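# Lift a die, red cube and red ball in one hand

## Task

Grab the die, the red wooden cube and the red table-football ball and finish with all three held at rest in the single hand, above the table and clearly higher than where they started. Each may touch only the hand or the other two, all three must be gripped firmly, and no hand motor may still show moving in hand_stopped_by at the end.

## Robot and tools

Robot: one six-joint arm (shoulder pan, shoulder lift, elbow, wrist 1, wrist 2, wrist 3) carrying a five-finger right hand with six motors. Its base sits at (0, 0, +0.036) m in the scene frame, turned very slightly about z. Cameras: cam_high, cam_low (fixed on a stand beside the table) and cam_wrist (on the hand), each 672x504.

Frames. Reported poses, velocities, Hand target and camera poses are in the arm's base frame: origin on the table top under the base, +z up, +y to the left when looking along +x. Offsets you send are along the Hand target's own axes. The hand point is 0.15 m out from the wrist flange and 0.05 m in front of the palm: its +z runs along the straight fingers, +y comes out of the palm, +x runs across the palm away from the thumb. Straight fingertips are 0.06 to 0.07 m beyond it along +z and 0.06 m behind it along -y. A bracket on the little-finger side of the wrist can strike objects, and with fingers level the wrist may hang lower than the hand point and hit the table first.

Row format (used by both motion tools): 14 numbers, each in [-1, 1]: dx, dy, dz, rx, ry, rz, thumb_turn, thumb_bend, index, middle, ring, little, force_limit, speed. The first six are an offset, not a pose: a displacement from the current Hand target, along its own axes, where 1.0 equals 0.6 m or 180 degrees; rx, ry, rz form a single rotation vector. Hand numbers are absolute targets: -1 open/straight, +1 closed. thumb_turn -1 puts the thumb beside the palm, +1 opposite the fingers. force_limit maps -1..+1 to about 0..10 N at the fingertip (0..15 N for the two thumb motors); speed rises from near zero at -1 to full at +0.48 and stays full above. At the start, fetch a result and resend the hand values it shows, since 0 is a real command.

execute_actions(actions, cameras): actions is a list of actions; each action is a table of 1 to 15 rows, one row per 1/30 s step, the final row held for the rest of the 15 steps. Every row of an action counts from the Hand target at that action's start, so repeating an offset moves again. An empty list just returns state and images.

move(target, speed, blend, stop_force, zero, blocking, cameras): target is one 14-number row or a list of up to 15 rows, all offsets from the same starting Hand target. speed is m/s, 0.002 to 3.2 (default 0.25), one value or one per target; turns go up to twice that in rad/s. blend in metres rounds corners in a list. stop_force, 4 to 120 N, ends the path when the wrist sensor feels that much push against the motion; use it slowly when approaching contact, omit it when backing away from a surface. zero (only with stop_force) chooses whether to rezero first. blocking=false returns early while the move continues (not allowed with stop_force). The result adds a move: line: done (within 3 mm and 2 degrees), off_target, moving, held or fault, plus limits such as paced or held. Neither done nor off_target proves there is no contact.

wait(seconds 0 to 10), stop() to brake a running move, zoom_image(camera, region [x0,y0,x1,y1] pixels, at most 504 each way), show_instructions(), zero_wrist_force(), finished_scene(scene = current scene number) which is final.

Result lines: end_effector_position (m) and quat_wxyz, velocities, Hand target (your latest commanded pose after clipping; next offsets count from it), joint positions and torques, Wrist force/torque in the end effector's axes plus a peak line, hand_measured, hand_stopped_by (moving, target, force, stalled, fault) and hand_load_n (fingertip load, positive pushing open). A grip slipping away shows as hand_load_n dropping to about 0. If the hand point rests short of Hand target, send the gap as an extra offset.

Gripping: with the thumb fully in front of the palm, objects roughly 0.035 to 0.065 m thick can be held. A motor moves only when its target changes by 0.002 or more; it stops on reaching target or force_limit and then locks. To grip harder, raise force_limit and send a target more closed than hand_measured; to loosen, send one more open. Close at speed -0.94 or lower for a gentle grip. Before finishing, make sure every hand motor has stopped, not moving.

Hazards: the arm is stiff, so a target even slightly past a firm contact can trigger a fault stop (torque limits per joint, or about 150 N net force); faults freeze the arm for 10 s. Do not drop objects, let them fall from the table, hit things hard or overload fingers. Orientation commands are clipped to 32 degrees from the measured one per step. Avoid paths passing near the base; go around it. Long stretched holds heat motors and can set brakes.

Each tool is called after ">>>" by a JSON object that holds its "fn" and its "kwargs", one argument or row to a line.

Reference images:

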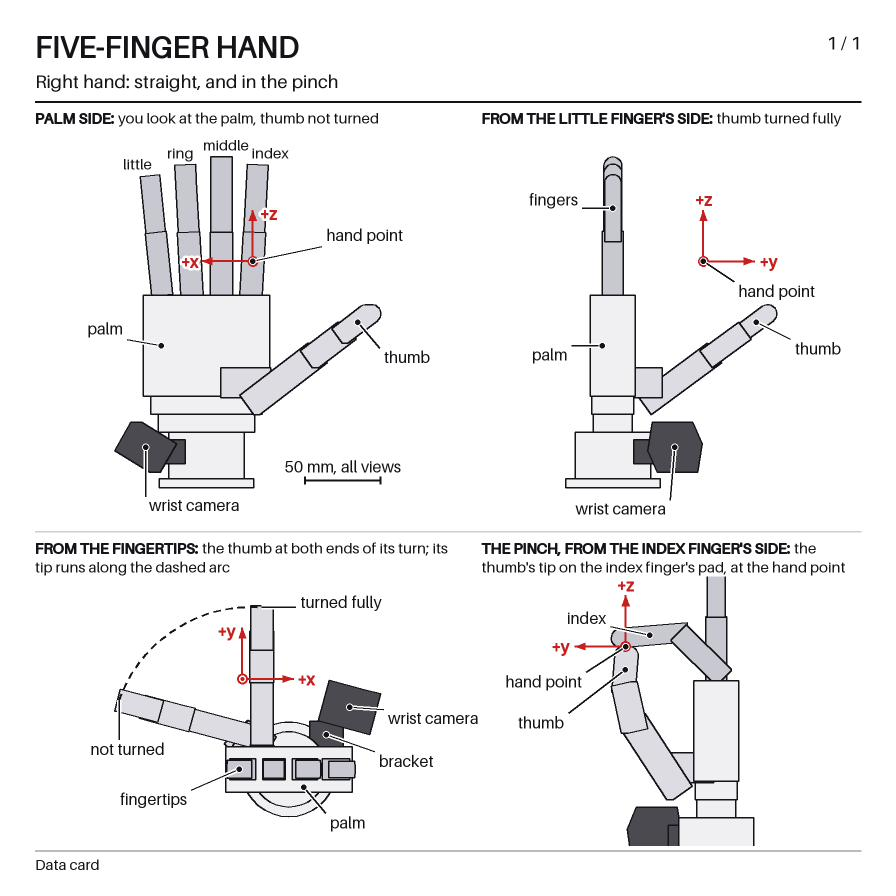

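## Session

>>> {"fn": "execute_actions", "kwargs": {
  "actions": []
}}

>>> {"fn": "zoom_image", "kwargs": {
  "camera": "cam_low",
  "region": [200, 250, 400, 420]
}}

Scene clock: 0.00 s.
end_effector_position=(+0.6221, -0.2908, +0.2631) hand_measured=(-1.000, -1.000, -1.000, -1.000, -1.000, -1.000) hand_load_n=(-0.5, +0.0, +0.0, +0.0, +0.0, +0.0) hand_stopped_by=(target, target, target, target, target, target) hand_force_limit=0.00 hand_speed=-0.80 end_effector_quat_wxyz=(-0.290, +0.016, +0.936, -0.198)
Joint positions: [-0.54 -0.957 1.353 1.537 2.204 -1.956]
Joint velocities: within noise
Joint torques (N m): no reading
Wrist force (N): no reading
Wrist torque (N m): no reading
Wrist force, peak (N): no reading
Hand target: +0.6221, -0.2908, +0.2631; -0.290, +0.016, +0.936, -0.198
camera_calibration:
cam_wrist: T_world_to_cam=[[-0.247235, 0.948824, -0.196489, 0.470681], [0.960419, 0.213106, -0.179392, -0.484407], [-0.128339, -0.233064, -0.963956, 0.375081], [0, 0, 0, 1]] pos_world=[0.62974, -0.255945, 0.367146]

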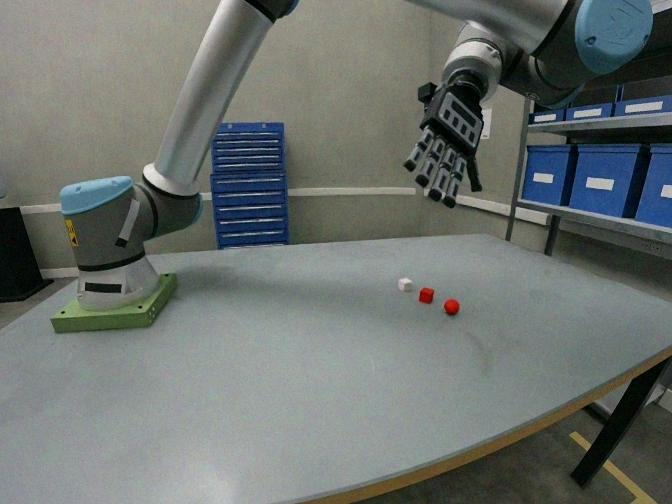

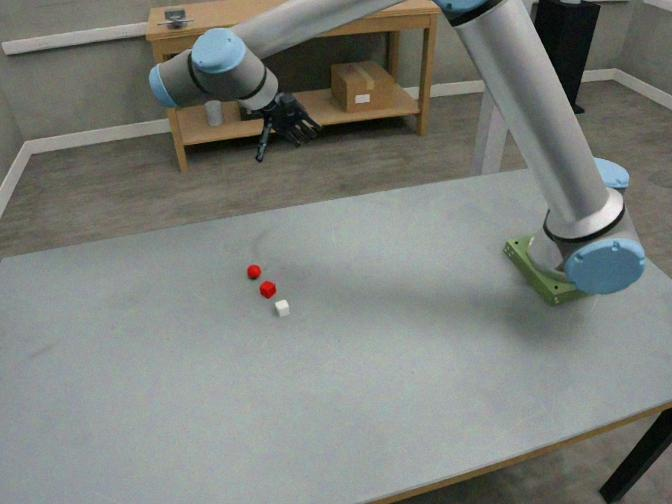

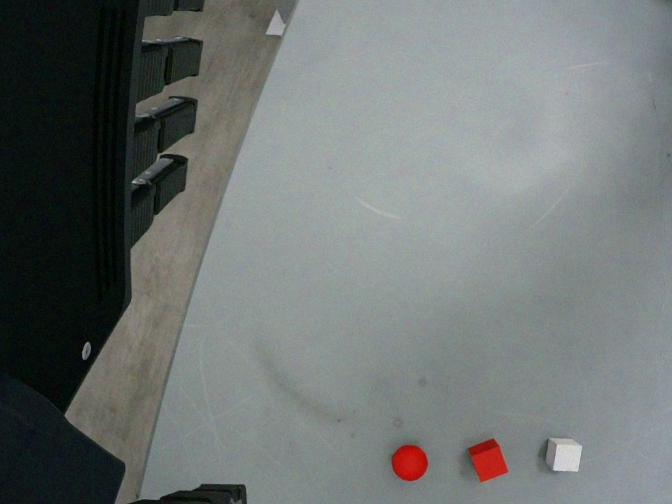

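Scaled by 2.520 from the camera's 672x504 image, which has a finer 960x720 frame.

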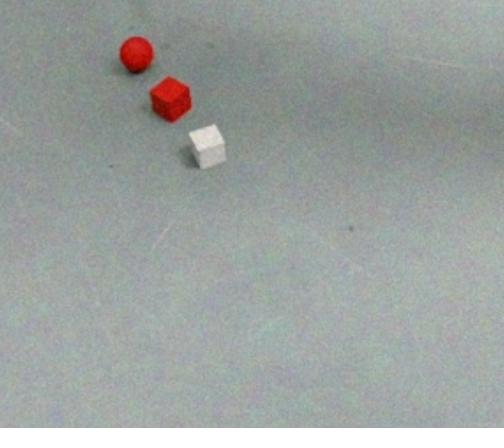

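>>> {"fn": "move", "kwargs": {
  "target": [-0.2895,0.3152,-0.0048,0.2824,-0.4753,-0.3198,1,-0.8,-1,-1,-1,-1,-0.4,0],
  "speed": 0.5,
  "cameras": ["cam_wrist","cam_low"]
}}

>>> {"fn": "zoom_image", "kwargs": {
  "camera": "cam_wrist",
  "region": [400, 80, 672, 400]
}}

Scene clock: 15.67 s.
end_effector_position=(+0.7522, -0.1408, +0.1002) hand_measured=(+1.000, -0.800, -1.000, -1.000, -1.000, -1.000) hand_load_n=(+0.0, +0.0, +0.0, +0.0, +0.0, +0.0) hand_stopped_by=(target, target, target, target, target, target) hand_force_limit=-0.40 hand_speed=0.00 end_effector_quat_wxyz=(-0.342, +0.619, -0.619, +0.343)
Joint positions: [-0.601 -1.246 1.956 -0.062 1.072 -3.491]
Joint velocities: within noise
Joint torques (N m): [14.77 -63.71 -37.63 1.11 -2.14 -1.37]
Wrist force (N): [0.3 -0.1 0.6]
Wrist torque (N m): [0.07 -0.18 0.02]
Wrist force, peak (N): [0.4 0.7 1.0]
Hand target: +0.7522, -0.1408, +0.1003; -0.342, +0.619, -0.618, +0.343
Off the commanded pose: 0.000 m, 0 deg.
move: done
camera_calibration:
cam_wrist: T_world_to_cam=[[-0.563742, -0.238528, -0.790759, 0.458893], [-0.494499, 0.864315, 0.0918182, 0.488347], [0.661563, 0.442791, -0.605202, -0.265188], [0, 0, 0, 1]] pos_world=[0.675623, -0.195204, 0.157542]
Images, in order (width x height): cam_low 672x504, cam_wrist 672x504.

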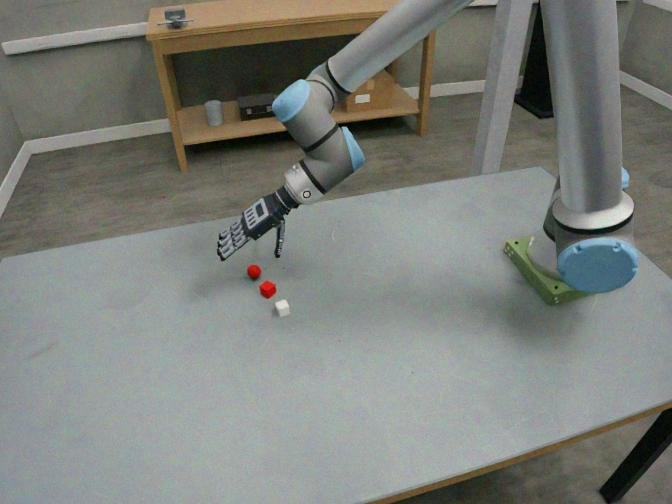

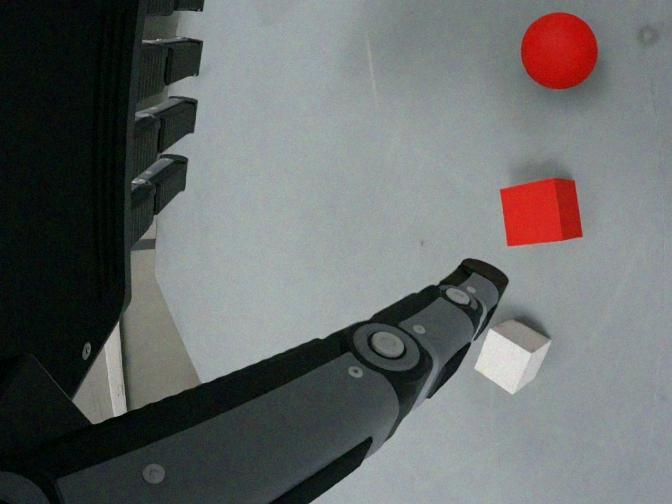

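Scaled by 1.575 from the camera's 672x504 image, which has a finer 960x720 frame.

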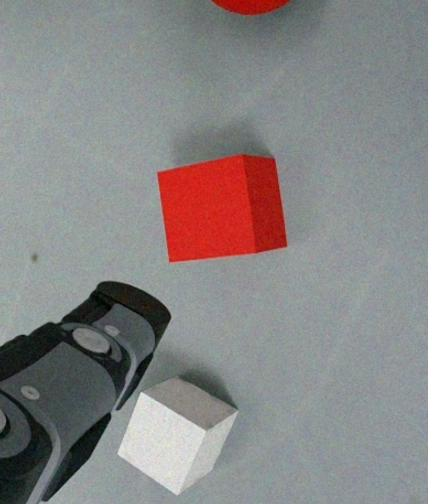

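>>> {"fn": "move", "kwargs": {
  "target": [
    [-0.0007,0.0753,0.0368,0,-0.1602,-0.1001,1,-0.8,-1,-1,-1,-1,-0.4,-0.7],
    [-0.0007,0.162,0.091,0,-0.1602,-0.1001,1,-0.8,-1,-1,-1,-1,-0.4,-0.7]
  ],
  "speed": [0.25,0.12],
  "cameras": ["cam_wrist"]
}}

Scene clock: 27.93 s.
end_effector_position=(+0.7469, -0.1404, -0.0111) hand_measured=(+1.000, -0.800, -1.000, -1.000, -1.000, -1.000) hand_load_n=(+0.0, +0.0, +0.0, +0.0, +0.0, +0.0) hand_stopped_by=(target, target, target, target, target, target) hand_force_limit=-0.40 hand_speed=-0.70 end_effector_quat_wxyz=(-0.427, +0.772, -0.411, +0.228)
Joint positions: [-0.693 -0.91 1.771 0.288 0.621 -4.209]
Joint velocities: within noise
Joint torques (N m): [12.09 -80.93 -32.59 5.69 -3.21 0.96]
Wrist force (N): [0.6 0.0 0.4]
Wrist torque (N m): [0.11 -0.22 0.04]
Wrist force, peak (N): [1.0 -1.2 -0.5]
Hand target: +0.7470, -0.1405, -0.0111; -0.427, +0.772, -0.411, +0.228
Off the commanded pose: 0.000 m, 0 deg.
move: done
camera_calibration:
cam_wrist: T_world_to_cam=[[-0.334309, -0.513115, -0.790538, 0.158057], [-0.893383, 0.43969, 0.0924111, 0.733915], [0.300174, 0.737147, -0.6054, -0.0179832], [0, 0, 0, 1]] pos_world=[0.713905, -0.228337, 0.0462416]
Images, in order (width x height): cam_wrist 672x504.

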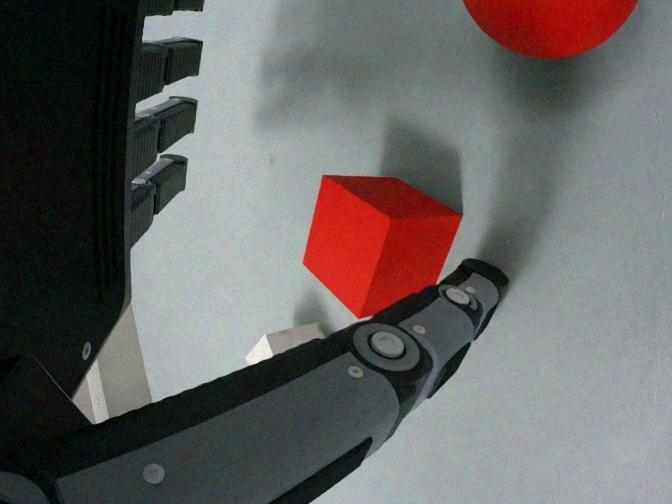

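>>> {"fn": "move", "kwargs": {
  "target": [0,0,0,0,0,0,1,-0.4,0.15,0.15,-1,-1,-0.4,-0.75],
  "cameras": ["cam_wrist"]
}}

>>> {"fn": "move", "kwargs": {
  "target": [
    [0,-0.0848,-0.053,0,0,0,1,-0.4,0.15,0.15,-1,-1,-0.4,-0.75],
    [0.1623,-0.1183,0.0007,0,0.1602,0.1001,1,-0.4,0.15,0.15,-1,-1,-0.4,-0.75]
  ],
  "speed": [0.15,0.2],
  "cameras": ["cam_wrist"]
}}

Scene clock: 36.10 s.
end_effector_position=(+0.7470, -0.1405, -0.0110) hand_measured=(+1.000, -0.402, +0.012, -0.012, -1.000, -1.000) hand_load_n=(+0.5, +4.5, +5.0, +6.5, +0.0, +0.0) hand_stopped_by=(target, target, force, force, target, target) hand_force_limit=-0.40 hand_speed=-0.75 end_effector_quat_wxyz=(-0.427, +0.772, -0.411, +0.228)
Joint positions: [-0.693 -0.91 1.771 0.288 0.621 -4.209]
Joint velocities: within noise
Joint torques (N m): [10.44 -81.27 -22.91 2.04 -1.65 1.55]
Wrist force (N): [-0.2 -5.8 -2.9]
Wrist torque (N m): [0.05 -0.22 0.00]
Wrist force, peak (N): [-0.4 -6.8 -3.1]
Hand target: +0.7470, -0.1405, -0.0111; -0.427, +0.772, -0.411, +0.228
Off the commanded pose: 0.000 m, 0 deg.
move: done
camera_calibration:
cam_wrist: T_world_to_cam=[[-0.334173, -0.513151, -0.790572, 0.158015], [-0.893403, 0.439684, 0.0922457, 0.73406], [0.300266, 0.737125, -0.605382, -0.0179505], [0, 0, 0, 1]] pos_world=[0.714006, -0.228437, 0.0463417]
Images, in order (width x height): cam_wrist 672x504.

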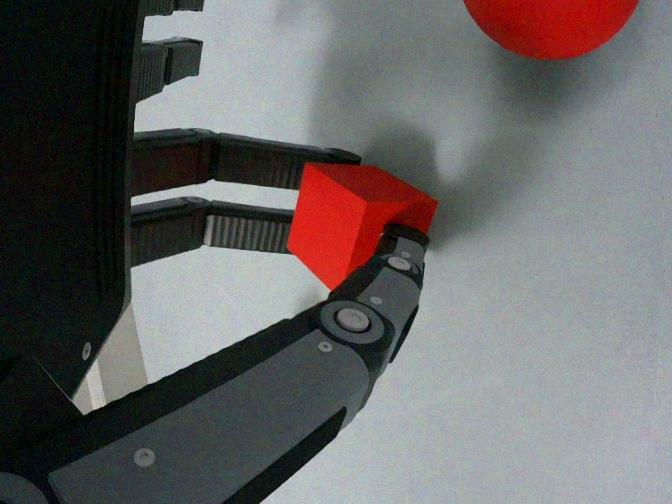

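Scene clock: 38.50 s.
end_effector_position=(+0.8330, -0.1999, +0.0491) hand_measured=(+1.000, -0.402, +0.012, -0.012, -1.000, -1.000) hand_load_n=(+0.0, +7.5, +4.0, +5.5, +0.0, +0.0) hand_stopped_by=(target, target, force, force, target, target) hand_force_limit=-0.40 hand_speed=-0.75 end_effector_quat_wxyz=(-0.342, +0.619, -0.618, +0.343)
Joint positions: [-0.606 -1.06 1.782 -0.073 1.068 -3.495]
Joint velocities: within noise
Joint torques (N m): [-8.86 -54.64 -17.92 3.16 0.56 0.66]
Wrist force (N): [0.6 0.0 0.4]
Wrist torque (N m): [0.09 -0.22 0.05]
Wrist force, peak (N): [-0.6 -5.2 -3.2]
Hand target: +0.8329, -0.1999, +0.0490; -0.342, +0.619, -0.618, +0.343
Off the commanded pose: 0.000 m, 0 deg.
move: done
camera_calibration:
cam_wrist: T_world_to_cam=[[-0.563233, -0.239082, -0.790954, 0.449468], [-0.495045, 0.864053, 0.0913405, 0.584611], [0.661589, 0.443004, -0.605019, -0.323407], [0, 0, 0, 1]] pos_world=[0.756527, -0.254405, 0.106443]
Images, in order (width x height): cam_wrist 672x504.

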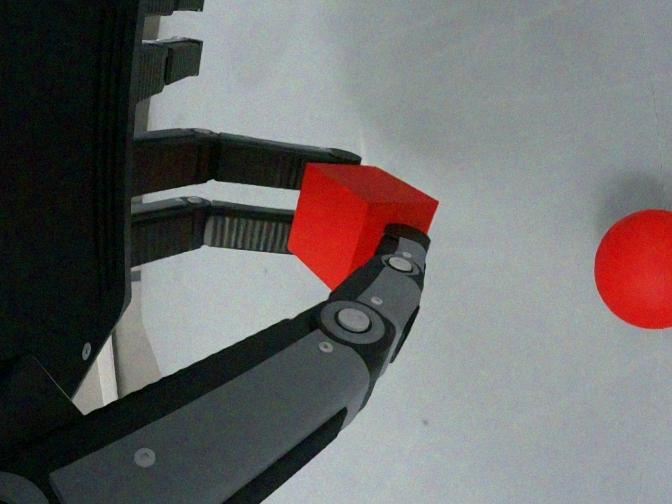

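>>> {"fn": "move", "kwargs": {
  "target": [0,0.0848,0.053,0,0,0,1,-0.4,0.15,0.15,-1,-1,-0.4,-0.75],
  "speed": 0.1,
  "cameras": []
}}

>>> {"fn": "move", "kwargs": {
  "target": [0,0,0,0,0,0,1,-0.62,-0.4,-0.4,-1,-1,-0.4,-0.8],
  "cameras": ["cam_wrist"]
}}

>>> {"fn": "move", "kwargs": {
  "target": [0,-0.12,-0.075,0,0,0,1,-0.62,-0.4,-0.4,-1,-1,-0.4,-0.7],
  "speed": 0.1,
  "cameras": ["cam_wrist","cam_low"]
}}

Scene clock: 45.67 s.
end_effector_position=(+0.8328, -0.1999, -0.0112) hand_measured=(+1.000, -0.402, +0.012, -0.012, -1.000, -1.000) hand_load_n=(+0.0, +7.0, +3.5, +5.0, +0.0, +0.0) hand_stopped_by=(target, target, force, force, target, target) hand_force_limit=-0.40 hand_speed=-0.75 end_effector_quat_wxyz=(-0.342, +0.619, -0.618, +0.343)
Joint positions: [-0.606 -0.99 1.805 -0.165 1.068 -3.495]
Joint velocities: within noise
Joint torques (N m): [-4.18 -87.11 -34.26 3.74 -0.12 -0.07]
Wrist force (N): [0.3 0.5 0.5]
Wrist torque (N m): [0.16 -0.18 0.04]
Wrist force, peak (N): [-2.4 -14.0 -8.0]
Hand target: +0.8329, -0.2000, -0.0110; -0.342, +0.619, -0.618, +0.343
Off the commanded pose: 0.000 m, 0 deg.
move: done
No camera images: "cameras" was empty.

Scene clock: 46.70 s.
end_effector_position=(+0.8329, -0.2000, -0.0110) hand_measured=(+1.000, -0.620, -0.400, -0.400, -1.000, -1.000) hand_load_n=(+0.0, -0.5, +0.0, +0.0, +0.0, +0.0) hand_stopped_by=(target, target, target, target, target, target) hand_force_limit=-0.40 hand_speed=-0.80 end_effector_quat_wxyz=(-0.342, +0.619, -0.618, +0.343)
Joint positions: [-0.606 -0.99 1.804 -0.165 1.068 -3.494]
Joint velocities: within noise
Joint torques (N m): [6.62 -87.26 -34.32 0.87 2.04 0.97]
Wrist force (N): [0.4 0.3 0.8]
Wrist torque (N m): [0.12 -0.20 0.05]
Wrist force, peak (N): [0.6 0.4 0.7]
Hand target: +0.8329, -0.2000, -0.0110; -0.342, +0.619, -0.618, +0.343
Off the commanded pose: 0.000 m, 0 deg.
move: done
camera_calibration:
cam_wrist: T_world_to_cam=[[-0.563515, -0.238757, -0.790851, 0.402086], [-0.49474, 0.864197, 0.0916237, 0.58988], [0.661576, 0.442897, -0.605111, -0.359605], [0, 0, 0, 1]] pos_world=[0.756325, -0.254504, 0.0463425]
Images, in order (width x height): cam_wrist 672x504.

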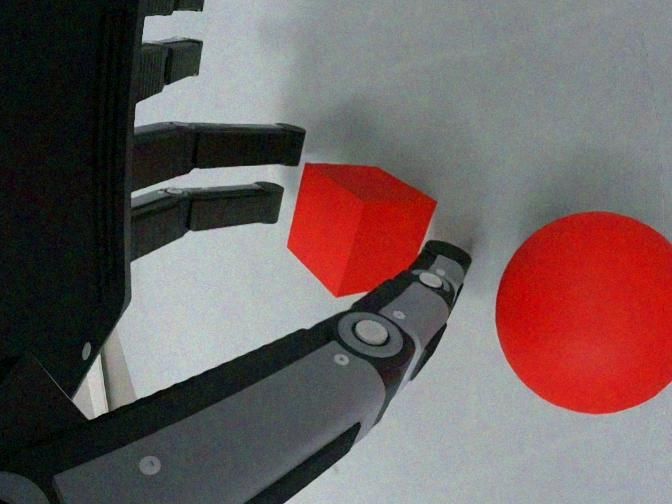

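Scene clock: 47.87 s.
end_effector_position=(+0.8330, -0.2000, +0.0740) hand_measured=(+1.000, -0.620, -0.400, -0.400, -1.000, -1.000) hand_load_n=(+0.0, +0.0, +0.0, +0.0, +0.0, +0.0) hand_stopped_by=(target, target, target, target, target, target) hand_force_limit=-0.40 hand_speed=-0.70 end_effector_quat_wxyz=(-0.342, +0.619, -0.618, +0.343) end_effector_velocity=(+0.000, +0.000, -0.002) end_effector_angular_velocity=(-0.001, -0.001, +0.000)
Joint positions: [-0.606 -1.087 1.77 -0.034 1.068 -3.494]
Joint velocities: [0 0.002 0.002 -0.005 0 -0.001]
Joint torques (N m): [8.99 -55.89 -19.36 -2.02 1.18 -0.49]
Wrist force (N): [0.7 0.2 0.4]
Wrist torque (N m): [0.13 -0.24 0.06]
Wrist force, peak (N): [0.3 1.7 1.1]
Hand target: +0.8329, -0.1999, +0.0739; -0.342, +0.619, -0.618, +0.343
Off the commanded pose: 0.000 m, 0 deg.
move: done
camera_calibration:
cam_wrist: T_world_to_cam=[[-0.563331, -0.238861, -0.790951, 0.469237], [-0.49482, 0.86417, 0.0914484, 0.582133], [0.661673, 0.442894, -0.605007, -0.308369], [0, 0, 0, 1]] pos_world=[0.756426, -0.254405, 0.131343]
Images, in order (width x height): cam_low 672x504, cam_wrist 672x504.

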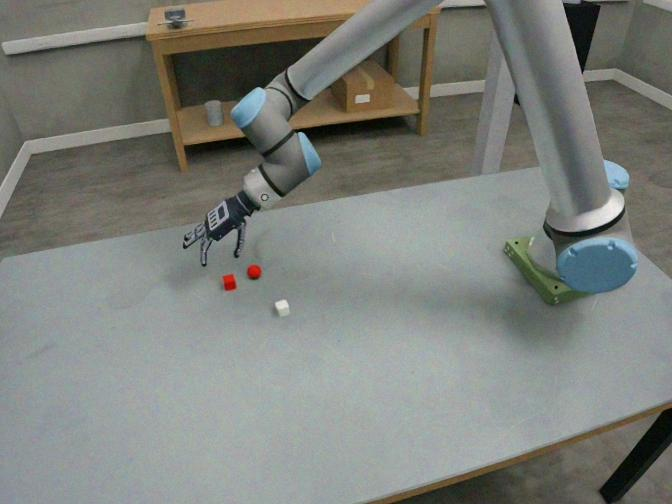

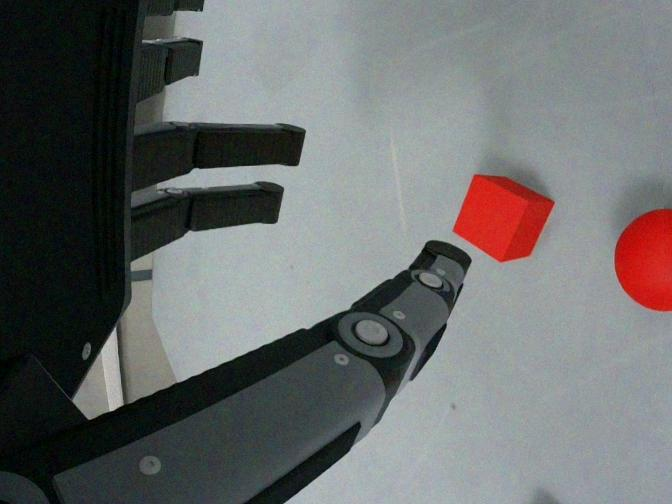

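>>> {"fn": "move", "kwargs": {
  "target": [
    [-0.2083,0.0878,-0.1405,0,0,0,1,-0.8,-0.9,-0.9,-1,-1,-0.4,-0.7],
    [-0.2083,0.2078,-0.0655,0,0,0,1,-0.8,-0.9,-0.9,-1,-1,-0.4,-0.7]
  ],
  "speed": [0.25,0.12],
  "cameras": ["cam_wrist"]
}}

Scene clock: 60.23 s.
end_effector_position=(+0.7335, -0.0750, -0.0112) hand_measured=(+1.000, -0.800, -0.900, -0.900, -1.000, -1.000) hand_load_n=(+0.0, +0.0, +0.0, +0.0, +0.0, -0.5) hand_stopped_by=(target, target, target, target, target, target) hand_force_limit=-0.40 hand_speed=-0.70 end_effector_quat_wxyz=(-0.342, +0.619, -0.618, +0.343)
Joint positions: [-0.516 -1.147 2.083 -0.313 1.14 -3.435]
Joint velocities: within noise
Joint torques (N m): [2.67 -52.65 -32.04 1.79 -1.42 0.84]
Wrist force (N): [0.1 0.4 0.2]
Wrist torque (N m): [0.17 -0.14 0.04]
Wrist force, peak (N): [2.6 -0.6 1.7]
Hand target: +0.7336, -0.0750, -0.0112; -0.342, +0.619, -0.618, +0.343
Off the commanded pose: 0.000 m, 0 deg.
move: done
camera_calibration:
cam_wrist: T_world_to_cam=[[-0.563548, -0.238752, -0.79083, 0.375804], [-0.494818, 0.864142, 0.0917239, 0.432649], [0.66149, 0.443007, -0.605124, -0.3493], [0, 0, 0, 1]] pos_world=[0.656924, -0.129404, 0.0461425]
Images, in order (width x height): cam_wrist 672x504.

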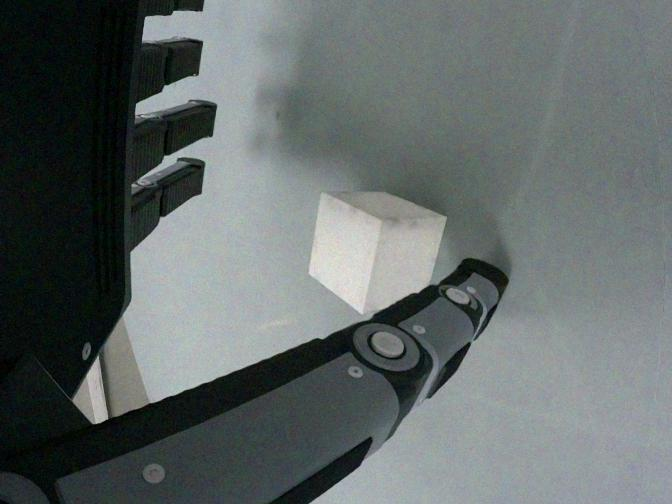

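>>> {"fn": "move", "kwargs": {
  "target": [0,0,0,0,0,0,1,-0.4,0.15,0.15,-1,-1,-0.4,-0.75],
  "cameras": ["cam_wrist"]
}}

>>> {"fn": "move", "kwargs": {
  "target": [
    [0,-0.106,-0.0663,0,0,0,1,-0.4,0.15,0.15,-1,-1,-0.4,-0.75],
    [0.2725,-0.1938,0.0742,0,0,0,1,-0.4,0.15,0.15,-1,-1,-0.4,-0.75],
    [0.2725,-0.0888,0.1398,0,0,0,1,-0.4,0.15,0.15,-1,-1,-0.4,-0.75]
  ],
  "speed": [0.15,0.2,0.06],
  "cameras": ["cam_wrist","cam_low"]
}}

>>> {"fn": "zoom_image", "kwargs": {
  "camera": "cam_low",
  "region": [180, 210, 300, 310]
}}

Scene clock: 68.07 s.
end_effector_position=(+0.7336, -0.0750, -0.0112) hand_measured=(+1.000, -0.402, +0.044, +0.018, -1.000, -1.000) hand_load_n=(+2.5, +4.0, +3.0, +8.5, -0.5, +0.0) hand_stopped_by=(target, target, force, force, target, target) hand_force_limit=-0.40 hand_speed=-0.75 end_effector_quat_wxyz=(-0.342, +0.619, -0.618, +0.343)
Joint positions: [-0.516 -1.147 2.083 -0.313 1.14 -3.434]
Joint velocities: within noise
Joint torques (N m): [10.73 -47.19 -22.32 -1.37 0.32 0.97]
Wrist force (N): [-0.3 -5.5 -3.5]
Wrist torque (N m): [0.03 -0.17 -0.01]
Wrist force, peak (N): [-0.2 -6.3 -3.2]
Hand target: +0.7336, -0.0750, -0.0112; -0.342, +0.619, -0.618, +0.343
Off the commanded pose: 0.000 m, 0 deg.
move: done
camera_calibration:
cam_wrist: T_world_to_cam=[[-0.563487, -0.238805, -0.790857, 0.375815], [-0.494772, 0.864184, 0.0915792, 0.432681], [0.661576, 0.442897, -0.605111, -0.349438], [0, 0, 0, 1]] pos_world=[0.657025, -0.129405, 0.0461425]
Images, in order (width x height): cam_wrist 672x504.

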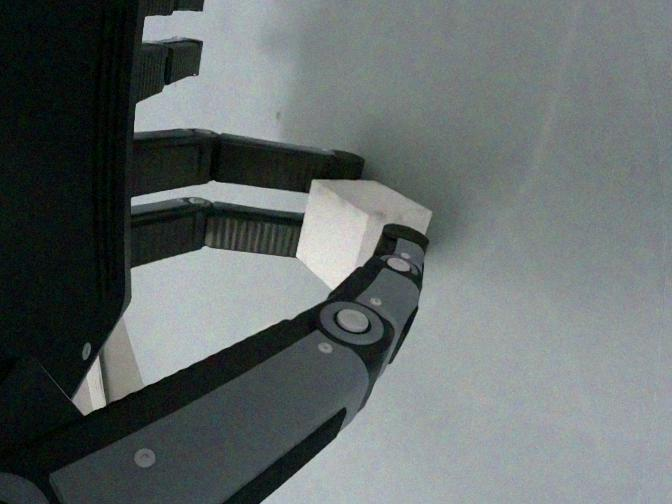

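Scene clock: 71.17 s.
end_effector_position=(+0.8328, -0.2385, -0.0105) hand_measured=(+1.000, -0.402, +0.044, +0.018, -1.000, -1.000) hand_load_n=(+2.5, +6.5, +2.0, +8.0, +0.0, +0.0) hand_stopped_by=(target, target, force, force, target, target) hand_force_limit=-0.40 hand_speed=-0.75 end_effector_quat_wxyz=(-0.342, +0.619, -0.618, +0.343) end_effector_velocity=(-0.001, +0.001, +0.003) end_effector_angular_velocity=(+0.001, +0.002, +0.001)
Joint positions: [-0.653 -0.971 1.77 -0.133 1.031 -3.528]
Joint velocities: [0.001 -0.004 0 0.006 0 -0.001]
Joint torques (N m): [-5.81 -88.22 -29.61 3.17 -1.27 -1.01]
Wrist force (N): [0.7 0.0 0.6]
Wrist torque (N m): [0.12 -0.23 0.06]
Wrist force, peak (N): [-0.3 -5.3 -3.6]
Hand target: +0.8329, -0.2385, -0.0102; -0.342, +0.619, -0.618, +0.343
Off the commanded pose: 0.000 m, 0 deg.
move: done
camera_calibration:
cam_wrist: T_world_to_cam=[[-0.563548, -0.238752, -0.79083, 0.393282], [-0.494818, 0.864142, 0.0917239, 0.623007], [0.66149, 0.443007, -0.605124, -0.342131], [0, 0, 0, 1]] pos_world=[0.756224, -0.292904, 0.0468425]
Images, in order (width x height): cam_low 672x504, cam_wrist 672x504.

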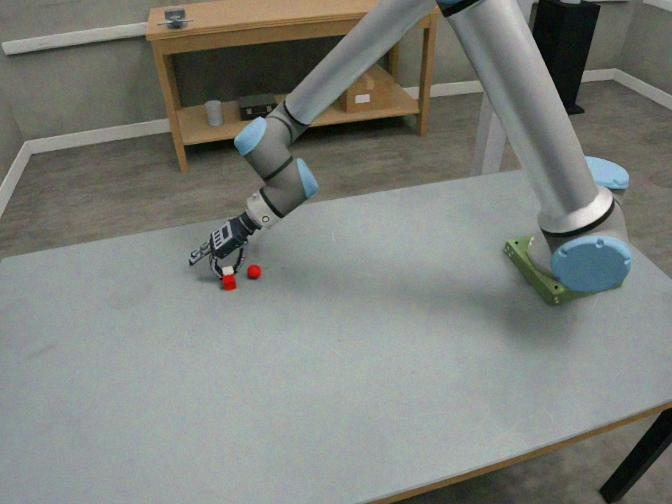

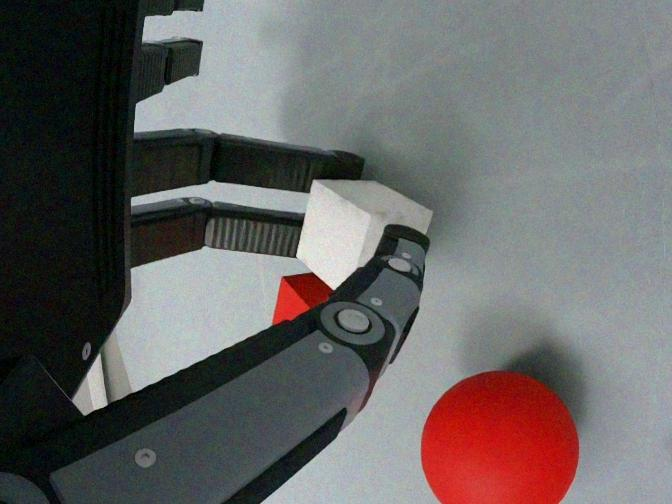

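Scaled by 4.200 from the camera's 672x504 image, which has a finer 960x720 frame.

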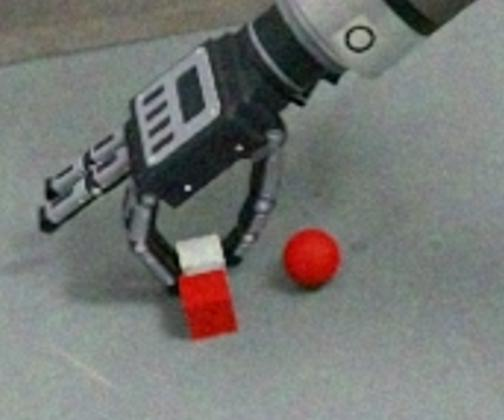

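>>> {"fn": "move", "kwargs": {
  "target": [-0.0205,0,0,0,0,0,1,-0.4,0.15,0.15,-1,-1,-0.4,-0.75],
  "speed": 0.03,
  "cameras": ["cam_wrist"]
}}

>>> {"fn": "move", "kwargs": {
  "target": [0,0,0,0,0,0,1,-0.62,-0.4,-0.4,-1,-1,-0.4,-0.8],
  "cameras": ["cam_wrist"]
}}

>>> {"fn": "move", "kwargs": {
  "target": [0,-0.0989,-0.0618,0,0,0,1,-0.62,-0.4,-0.4,-1,-1,-0.4,-0.7],
  "speed": 0.08,
  "cameras": ["cam_wrist"]
}}

>>> {"fn": "zoom_image", "kwargs": {
  "camera": "cam_wrist",
  "region": [372, 100, 672, 400]
}}

Scene clock: 77.53 s.
end_effector_position=(+0.8328, -0.2261, -0.0103) hand_measured=(+1.000, -0.402, +0.044, +0.018, -1.000, -1.000) hand_load_n=(+2.5, +7.0, +2.0, +7.5, +0.0, +0.0) hand_stopped_by=(target, target, force, force, target, target) hand_force_limit=-0.40 hand_speed=-0.75 end_effector_quat_wxyz=(-0.342, +0.619, -0.618, +0.343)
Joint positions: [-0.638 -0.978 1.782 -0.143 1.042 -3.517]
Joint velocities: within noise
Joint torques (N m): [-9.15 -68.88 -30.21 1.6 -1.02 -1.02]
Wrist force (N): [0.4 0.2 0.5]
Wrist torque (N m): [0.12 -0.18 0.04]
Wrist force, peak (N): [1.3 0.1 0.5]
Hand target: +0.8329, -0.2262, -0.0103; -0.342, +0.619, -0.618, +0.343
Off the commanded pose: 0.000 m, 0 deg.
move: done
camera_calibration:
cam_wrist: T_world_to_cam=[[-0.563527, -0.238736, -0.790849, 0.39639], [-0.494727, 0.864203, 0.0916425, 0.612226], [0.661576, 0.442898, -0.605111, -0.347599], [0, 0, 0, 1]] pos_world=[0.756225, -0.280504, 0.0470425]
Images, in order (width x height): cam_wrist 672x504.

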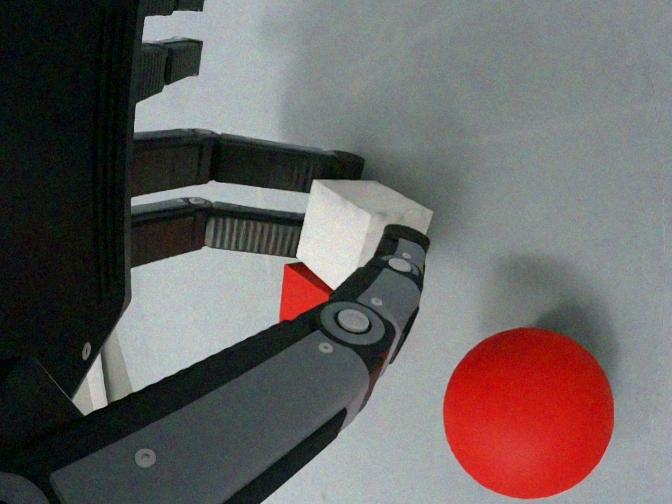

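Scene clock: 78.60 s.
end_effector_position=(+0.8329, -0.2262, -0.0103) hand_measured=(+1.000, -0.620, -0.400, -0.400, -1.000, -1.000) hand_load_n=(+0.0, +0.0, +0.0, +0.0, +0.0, +0.0) hand_stopped_by=(target, target, target, target, target, target) hand_force_limit=-0.40 hand_speed=-0.80 end_effector_quat_wxyz=(-0.342, +0.619, -0.618, +0.343)
Joint positions: [-0.638 -0.977 1.782 -0.143 1.042 -3.517]
Joint velocities: within noise
Joint torques (N m): [-8.08 -55.75 -34.98 3.27 -2.81 -2.61]
Wrist force (N): [0.7 0.1 0.5]
Wrist torque (N m): [0.10 -0.24 0.06]
Wrist force, peak (N): [1.0 0.2 0.8]
Hand target: +0.8329, -0.2262, -0.0103; -0.342, +0.619, -0.618, +0.343
Off the commanded pose: 0.000 m, 0 deg.
move: done
camera_calibration:
cam_wrist: T_world_to_cam=[[-0.563487, -0.238805, -0.790857, 0.39635], [-0.494772, 0.864184, 0.0915792, 0.612481], [0.661576, 0.442897, -0.605111, -0.347577], [0, 0, 0, 1]] pos_world=[0.756325, -0.280705, 0.0470425]
Images, in order (width x height): cam_wrist 672x504.

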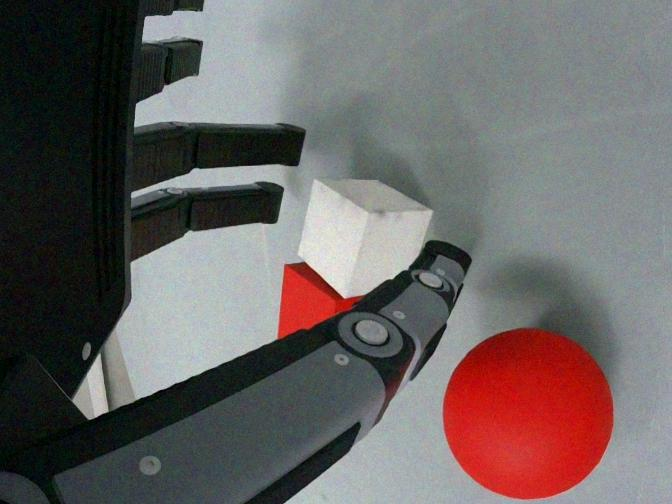

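Scene clock: 79.80 s.
end_effector_position=(+0.8330, -0.2262, +0.0599) hand_measured=(+1.000, -0.620, -0.400, -0.400, -1.000, -1.000) hand_load_n=(+0.0, +0.0, +0.0, +0.0, +0.0, +0.0) hand_stopped_by=(target, target, target, target, target, target) hand_force_limit=-0.40 hand_speed=-0.70 end_effector_quat_wxyz=(-0.342, +0.619, -0.618, +0.343)
Joint positions: [-0.638 -1.057 1.755 -0.037 1.042 -3.517]
Joint velocities: within noise
Joint torques (N m): [14.32 -60.31 -18.88 -2.18 1.34 -0.04]
Wrist force (N): [0.8 0.0 0.3]
Wrist torque (N m): [0.10 -0.25 0.06]
Wrist force, peak (N): [0.6 1.1 0.9]
Hand target: +0.8329, -0.2261, +0.0597; -0.342, +0.619, -0.618, +0.343
Off the commanded pose: 0.000 m, 0 deg.
move: done
camera_calibration:
cam_wrist: T_world_to_cam=[[-0.563331, -0.238861, -0.790951, 0.451802], [-0.49482, 0.86417, 0.0914484, 0.60615], [0.661673, 0.442894, -0.605007, -0.305252], [0, 0, 0, 1]] pos_world=[0.756426, -0.280705, 0.117243]
Images, in order (width x height): cam_wrist 672x504.

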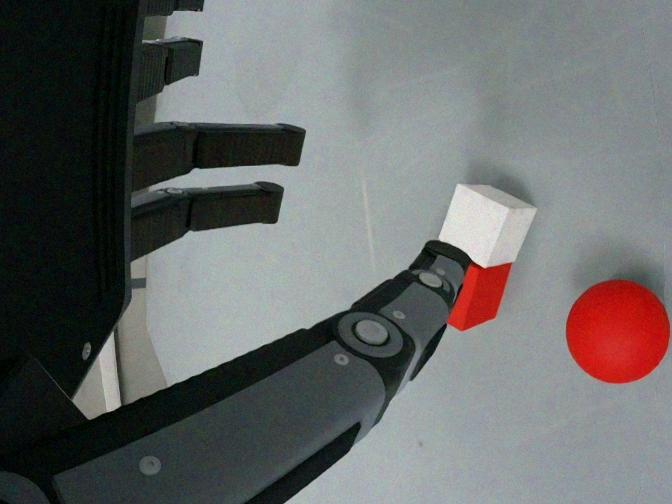

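Scaled by 1.680 from the camera's 672x504 image, which has a finer 960x720 frame.

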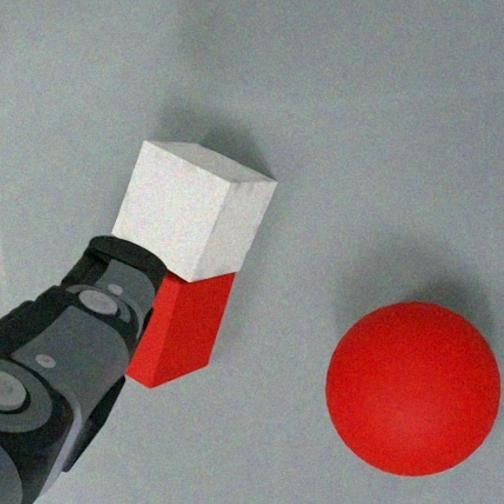

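>>> {"fn": "move", "kwargs": {
  "target": [
    [-0.021,0,0,0,0,0,1,-0.66,-0.4,-0.4,-1,-1,-0.4,-0.7],
    [-0.021,0.0999,0.0624,0,0,0,1,-0.66,-0.4,-0.4,-1,-1,-0.4,-0.7]
  ],
  "speed": [0.15,0.1],
  "cameras": ["cam_wrist"]
}}

>>> {"fn": "move", "kwargs": {
  "target": [0,0,0,0,0,0,1,-0.4,0.15,0.15,-1,-1,-0.4,-0.8],
  "cameras": ["cam_wrist"]
}}

>>> {"fn": "move", "kwargs": {
  "target": [0.0083,0.0035,-0.0057,0,0,0,1,-0.4,0.15,0.15,-1,-1,-0.4,-0.8],
  "speed": 0.02,
  "cameras": ["cam_wrist"]
}}

>>> {"fn": "move", "kwargs": {
  "target": [0,0,0,0,0,0,1,-0.62,-0.4,-0.4,-1,-1,-0.4,-0.85],
  "cameras": ["cam_wrist"]
}}

Scene clock: 92.90 s.
end_effector_position=(+0.8327, -0.2136, -0.0111) hand_measured=(+1.000, -0.660, -0.400, -0.400, -1.000, -1.000) hand_load_n=(+0.0, +0.0, +0.0, +0.0, +0.0, +0.0) hand_stopped_by=(target, target, target, target, target, target) hand_force_limit=-0.40 hand_speed=-0.70 end_effector_quat_wxyz=(-0.342, +0.619, -0.618, +0.343)
Joint positions: [-0.623 -0.983 1.793 -0.154 1.054 -3.506]
Joint velocities: within noise
Joint torques (N m): [-6.5 -88 -33.71 3.68 -2.52 -0.39]
Wrist force (N): [0.7 0.3 0.5]
Wrist torque (N m): [0.13 -0.24 0.07]
Wrist force, peak (N): [2.1 0.3 0.3]
Hand target: +0.8329, -0.2136, -0.0110; -0.342, +0.619, -0.618, +0.343
Off the commanded pose: 0.000 m, 0 deg.
move: done
camera_calibration:
cam_wrist: T_world_to_cam=[[-0.5636, -0.238787, -0.790782, 0.398779], [-0.494812, 0.864147, 0.0917178, 0.601542], [0.66145, 0.44298, -0.605188, -0.353499], [0, 0, 0, 1]] pos_world=[0.756224, -0.268004, 0.0462423]
Images, in order (width x height): cam_wrist 672x504.

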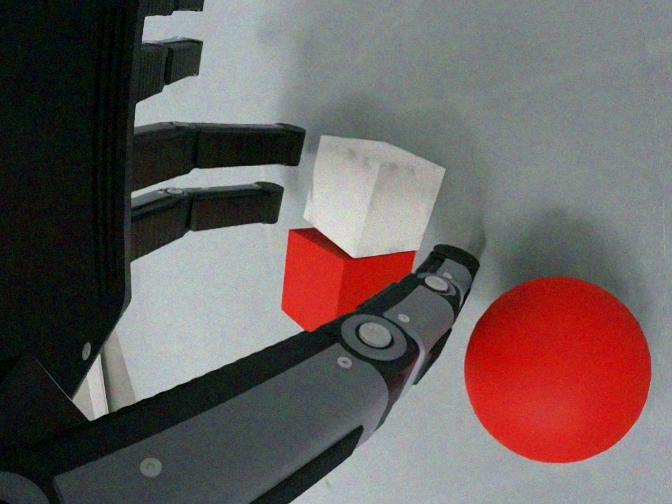

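Scene clock: 93.97 s.
end_effector_position=(+0.8329, -0.2136, -0.0110) hand_measured=(+1.000, -0.436, +0.042, +0.040, -1.000, -1.000) hand_load_n=(+1.5, +6.0, +3.0, +6.0, +0.0, +0.0) hand_stopped_by=(target, force, force, force, target, target) hand_force_limit=-0.40 hand_speed=-0.80 end_effector_quat_wxyz=(-0.342, +0.619, -0.618, +0.343)
Joint positions: [-0.623 -0.983 1.793 -0.154 1.054 -3.506]
Joint velocities: within noise
Joint torques (N m): [-7.22 -85.95 -34.18 2.89 -1.55 1.13]
Wrist force (N): [0.4 -1.8 -1.8]
Wrist torque (N m): [0.08 -0.19 0.04]
Wrist force, peak (N): [0.3 -2.5 -1.1]
Hand target: +0.8329, -0.2136, -0.0110; -0.342, +0.619, -0.618, +0.343
Off the commanded pose: 0.000 m, 0 deg.
move: done
camera_calibration:
cam_wrist: T_world_to_cam=[[-0.563487, -0.238805, -0.790857, 0.398805], [-0.494772, 0.864184, 0.0915792, 0.601656], [0.661576, 0.442897, -0.605111, -0.353581], [0, 0, 0, 1]] pos_world=[0.756325, -0.268105, 0.0463425]
Images, in order (width x height): cam_wrist 672x504.

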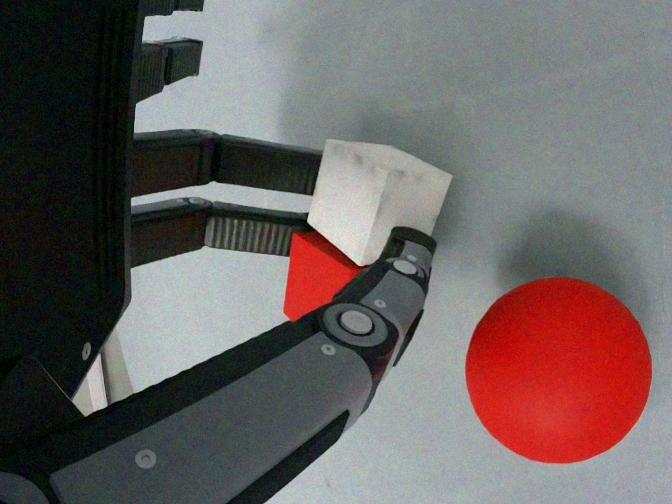

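Scene clock: 94.67 s.
end_effector_position=(+0.8288, -0.2187, -0.0109) hand_measured=(+1.000, -0.436, +0.042, +0.040, -1.000, -1.000) hand_load_n=(+1.5, +6.0, +3.0, +6.0, +0.0, +0.0) hand_stopped_by=(target, force, force, force, target, target) hand_force_limit=-0.40 hand_speed=-0.80 end_effector_quat_wxyz=(-0.342, +0.619, -0.618, +0.343)
Joint positions: [-0.633 -0.985 1.797 -0.153 1.046 -3.513]
Joint velocities: within noise
Joint torques (N m): [11.94 -80.67 -18.53 2.65 0.3 -0.69]
Wrist force (N): [0.4 -2.0 -0.3]
Wrist torque (N m): [0.09 -0.21 0.02]
Wrist force, peak (N): [0.1 -1.9 -1.9]
Hand target: +0.8288, -0.2186, -0.0109; -0.342, +0.619, -0.618, +0.343
Off the commanded pose: 0.000 m, 0 deg.
move: done
camera_calibration:
cam_wrist: T_world_to_cam=[[-0.563471, -0.238795, -0.790871, 0.395372], [-0.494829, 0.864146, 0.0916312, 0.603969], [0.661547, 0.442977, -0.605084, -0.348551], [0, 0, 0, 1]] pos_world=[0.752225, -0.273104, 0.0464426]
Images, in order (width x height): cam_wrist 672x504.

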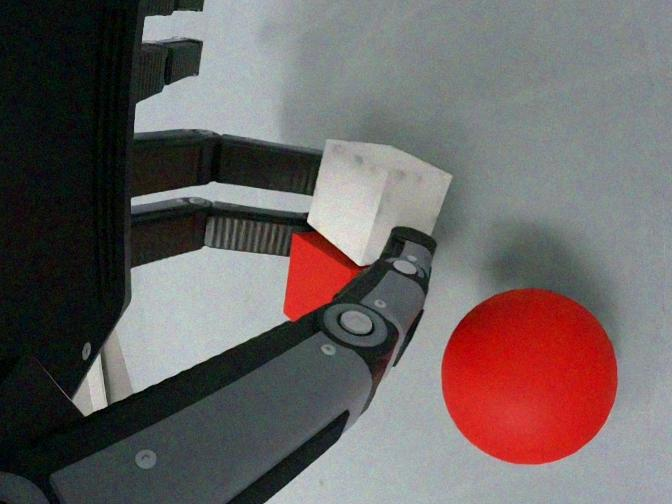

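Scene clock: 96.00 s.
end_effector_position=(+0.8288, -0.2186, -0.0109) hand_measured=(+1.000, -0.620, -0.400, -0.400, -1.000, -1.000) hand_load_n=(+0.0, +0.0, +0.0, +0.0, +0.0, +0.0) hand_stopped_by=(target, target, target, target, target, target) hand_force_limit=-0.40 hand_speed=-0.85 end_effector_quat_wxyz=(-0.342, +0.619, -0.618, +0.343)
Joint positions: [-0.633 -0.985 1.797 -0.153 1.047 -3.513]
Joint velocities: within noise
Joint torques (N m): [12.02 -64.19 -33.23 -0.45 1.43 0.6]
Wrist force (N): [0.4 0.1 0.3]
Wrist torque (N m): [0.12 -0.19 0.05]
Wrist force, peak (N): [0.4 -2.2 0.1]
Hand target: +0.8288, -0.2186, -0.0109; -0.342, +0.619, -0.618, +0.343
Off the commanded pose: 0.000 m, 0 deg.
move: done
camera_calibration:
cam_wrist: T_world_to_cam=[[-0.563471, -0.238795, -0.790871, 0.395372], [-0.494829, 0.864146, 0.0916312, 0.603969], [0.661547, 0.442977, -0.605084, -0.348551], [0, 0, 0, 1]] pos_world=[0.752225, -0.273104, 0.0464426]
Images, in order (width x height): cam_wrist 672x504.

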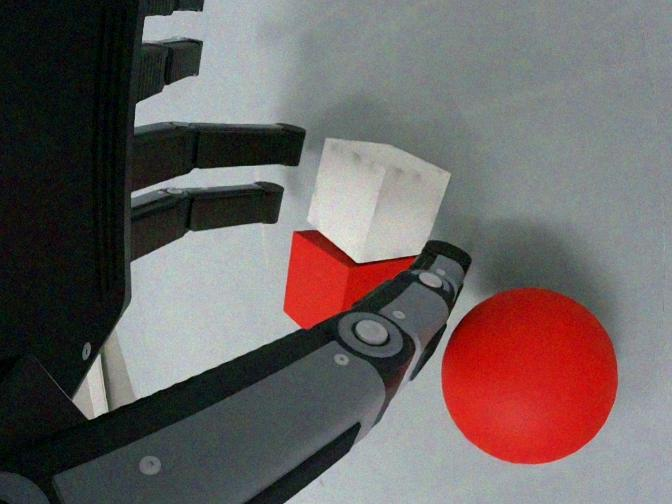

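>>> {"fn": "move", "kwargs": {
  "target": [0,-0.0989,-0.0618,0,0,0,1,-0.62,-0.4,-0.4,-1,-1,-0.3,-0.6],
  "speed": 0.1,
  "cameras": []
}}

>>> {"fn": "move", "kwargs": {
  "target": [
    [0.0023,0.0122,-0.0195,0,0,0,-1,-0.8,-0.4,-0.4,-1,-1,-0.3,0.2],
    [0.0023,0.1111,0.0423,0,0,0,-1,-0.8,-0.4,-0.4,-1,-1,-0.3,0.2]
  ],
  "speed": [0.1,0.06],
  "cameras": ["cam_wrist"]
}}

Scene clock: 104.07 s.
end_effector_position=(+0.8290, -0.2186, +0.0592) hand_measured=(+1.000, -0.620, -0.400, -0.400, -1.000, -1.000) hand_load_n=(+0.5, +0.0, +0.0, +0.0, +0.0, +0.0) hand_stopped_by=(target, target, target, target, target, target) hand_force_limit=-0.30 hand_speed=-0.60 end_effector_quat_wxyz=(-0.342, +0.619, -0.618, +0.343)
Joint positions: [-0.633 -1.065 1.77 -0.046 1.047 -3.513]
Joint velocities: within noise
Joint torques (N m): [8.07 -57.26 -19.62 -1.27 1.44 -1.08]
Wrist force (N): [0.4 0.1 0.5]
Wrist torque (N m): [0.11 -0.20 0.04]
Wrist force, peak (N): [0.5 1.4 1.0]
Hand target: +0.8289, -0.2185, +0.0590; -0.342, +0.619, -0.618, +0.343
Off the commanded pose: 0.000 m, 0 deg.
move: done
No camera images: "cameras" was empty.

Scene clock: 105.70 s.
end_effector_position=(+0.8150, -0.2199, -0.0112) hand_measured=(-1.000, -0.800, -0.400, -0.400, -1.000, -1.000) hand_load_n=(+0.0, +0.0, +0.0, +0.0, +0.0, +0.0) hand_stopped_by=(target, target, target, target, target, target) hand_force_limit=-0.30 hand_speed=0.20 end_effector_quat_wxyz=(-0.342, +0.619, -0.618, +0.343) end_effector_velocity=(-0.001, +0.001, +0.003) end_effector_angular_velocity=(+0.002, +0.002, +0.001)
Joint positions: [-0.647 -0.998 1.823 -0.161 1.035 -3.523]
Joint velocities: [0.001 -0.004 0 0.007 0 0]
Joint torques (N m): [-7.48 -84.59 -28.76 3.7 -0.76 -0.49]
Wrist force (N): [0.3 0.0 0.3]
Wrist torque (N m): [0.09 -0.18 0.02]
Wrist force, peak (N): [0.5 -0.8 1.2]
Hand target: +0.8150, -0.2200, -0.0109; -0.342, +0.619, -0.618, +0.343
Off the commanded pose: 0.000 m, 0 deg.
move: done
camera_calibration:
cam_wrist: T_world_to_cam=[[-0.563548, -0.238752, -0.79083, 0.387114], [-0.494818, 0.864142, 0.0917239, 0.598277], [0.66149, 0.443007, -0.605124, -0.338976], [0, 0, 0, 1]] pos_world=[0.738424, -0.274404, 0.0461425]
Images, in order (width x height): cam_wrist 672x504.

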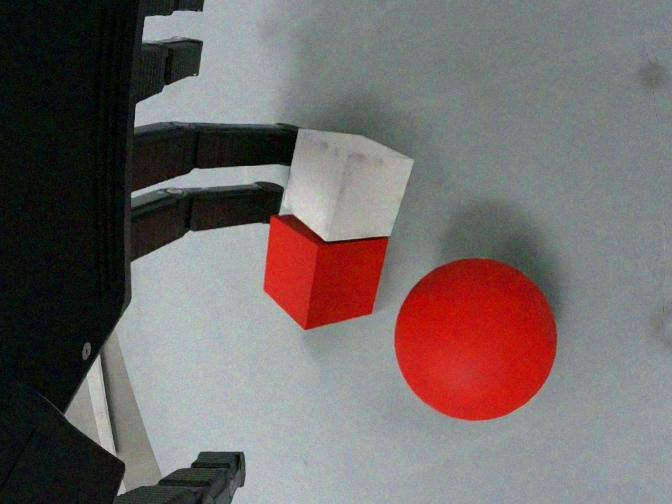

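>>> {"fn": "move", "kwargs": {
  "target": [0,0.03,-0.048,0,0,0,-1,-0.8,-0.4,-0.4,-1,-1,-0.3,0.2],
  "speed": 0.03,
  "cameras": ["cam_wrist"]
}}

Scene clock: 110.73 s.
end_effector_position=(+0.7809, -0.2200, -0.0109) hand_measured=(-1.000, -0.800, -0.400, -0.400, -1.000, -1.000) hand_load_n=(+0.0, +0.0, +0.0, +0.0, +0.0, +0.0) hand_stopped_by=(target, target, target, target, target, target) hand_force_limit=-0.30 hand_speed=0.20 end_effector_quat_wxyz=(-0.342, +0.619, -0.618, +0.343)
Joint positions: [-0.68 -1.033 1.889 -0.179 1.009 -3.548]
Joint velocities: within noise
Joint torques (N m): [13.4 -53.1 -34.61 1.23 0.41 0.39]
Wrist force (N): [0.4 0.1 0.2]
Wrist torque (N m): [0.11 -0.19 0.02]
Wrist force, peak (N): [1.0 -0.2 0.8]
Hand target: +0.7811, -0.2200, -0.0109; -0.342, +0.619, -0.618, +0.343
Off the commanded pose: 0.000 m, 0 deg.
move: done
camera_calibration:
cam_wrist: T_world_to_cam=[[-0.563448, -0.238874, -0.790864, 0.368032], [-0.494816, 0.864165, 0.0915162, 0.581393], [0.661576, 0.442897, -0.60511, -0.316329], [0, 0, 0, 1]] pos_world=[0.704325, -0.274405, 0.0464426]
Images, in order (width x height): cam_wrist 672x504.

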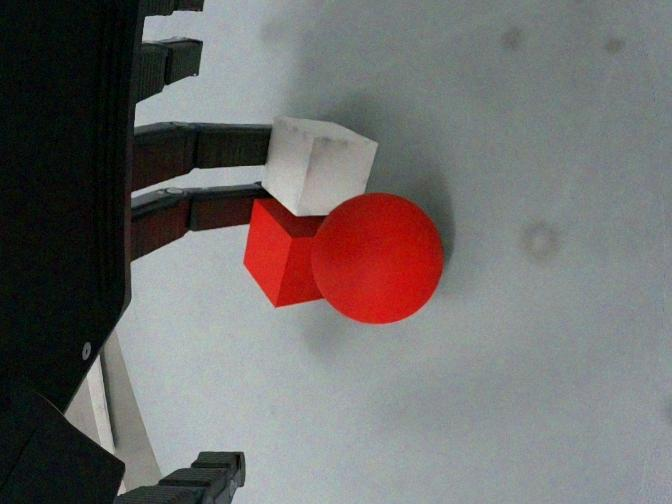

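>>> {"fn": "zoom_image", "kwargs": {
  "camera": "cam_wrist",
  "region": [200, 80, 500, 340]
}}

>>> {"fn": "zoom_image", "kwargs": {
  "camera": "cam_low",
  "region": [200, 230, 300, 310]
}}

Scaled by 1.680 from the camera's 672x504 image, which has a finer 960x720 frame.

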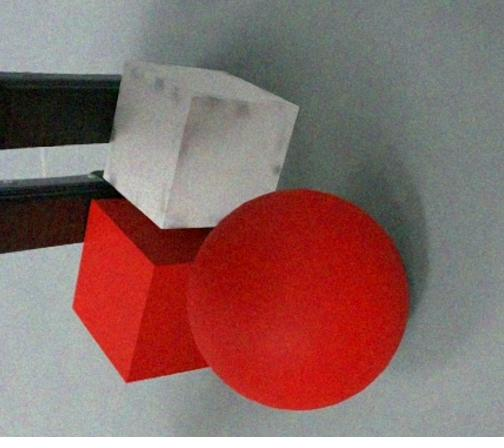

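This scene's latest camera images include none from cam_low. They are from: cam_wrist. cam_low's image comes with the result of a call that names it in "cameras".


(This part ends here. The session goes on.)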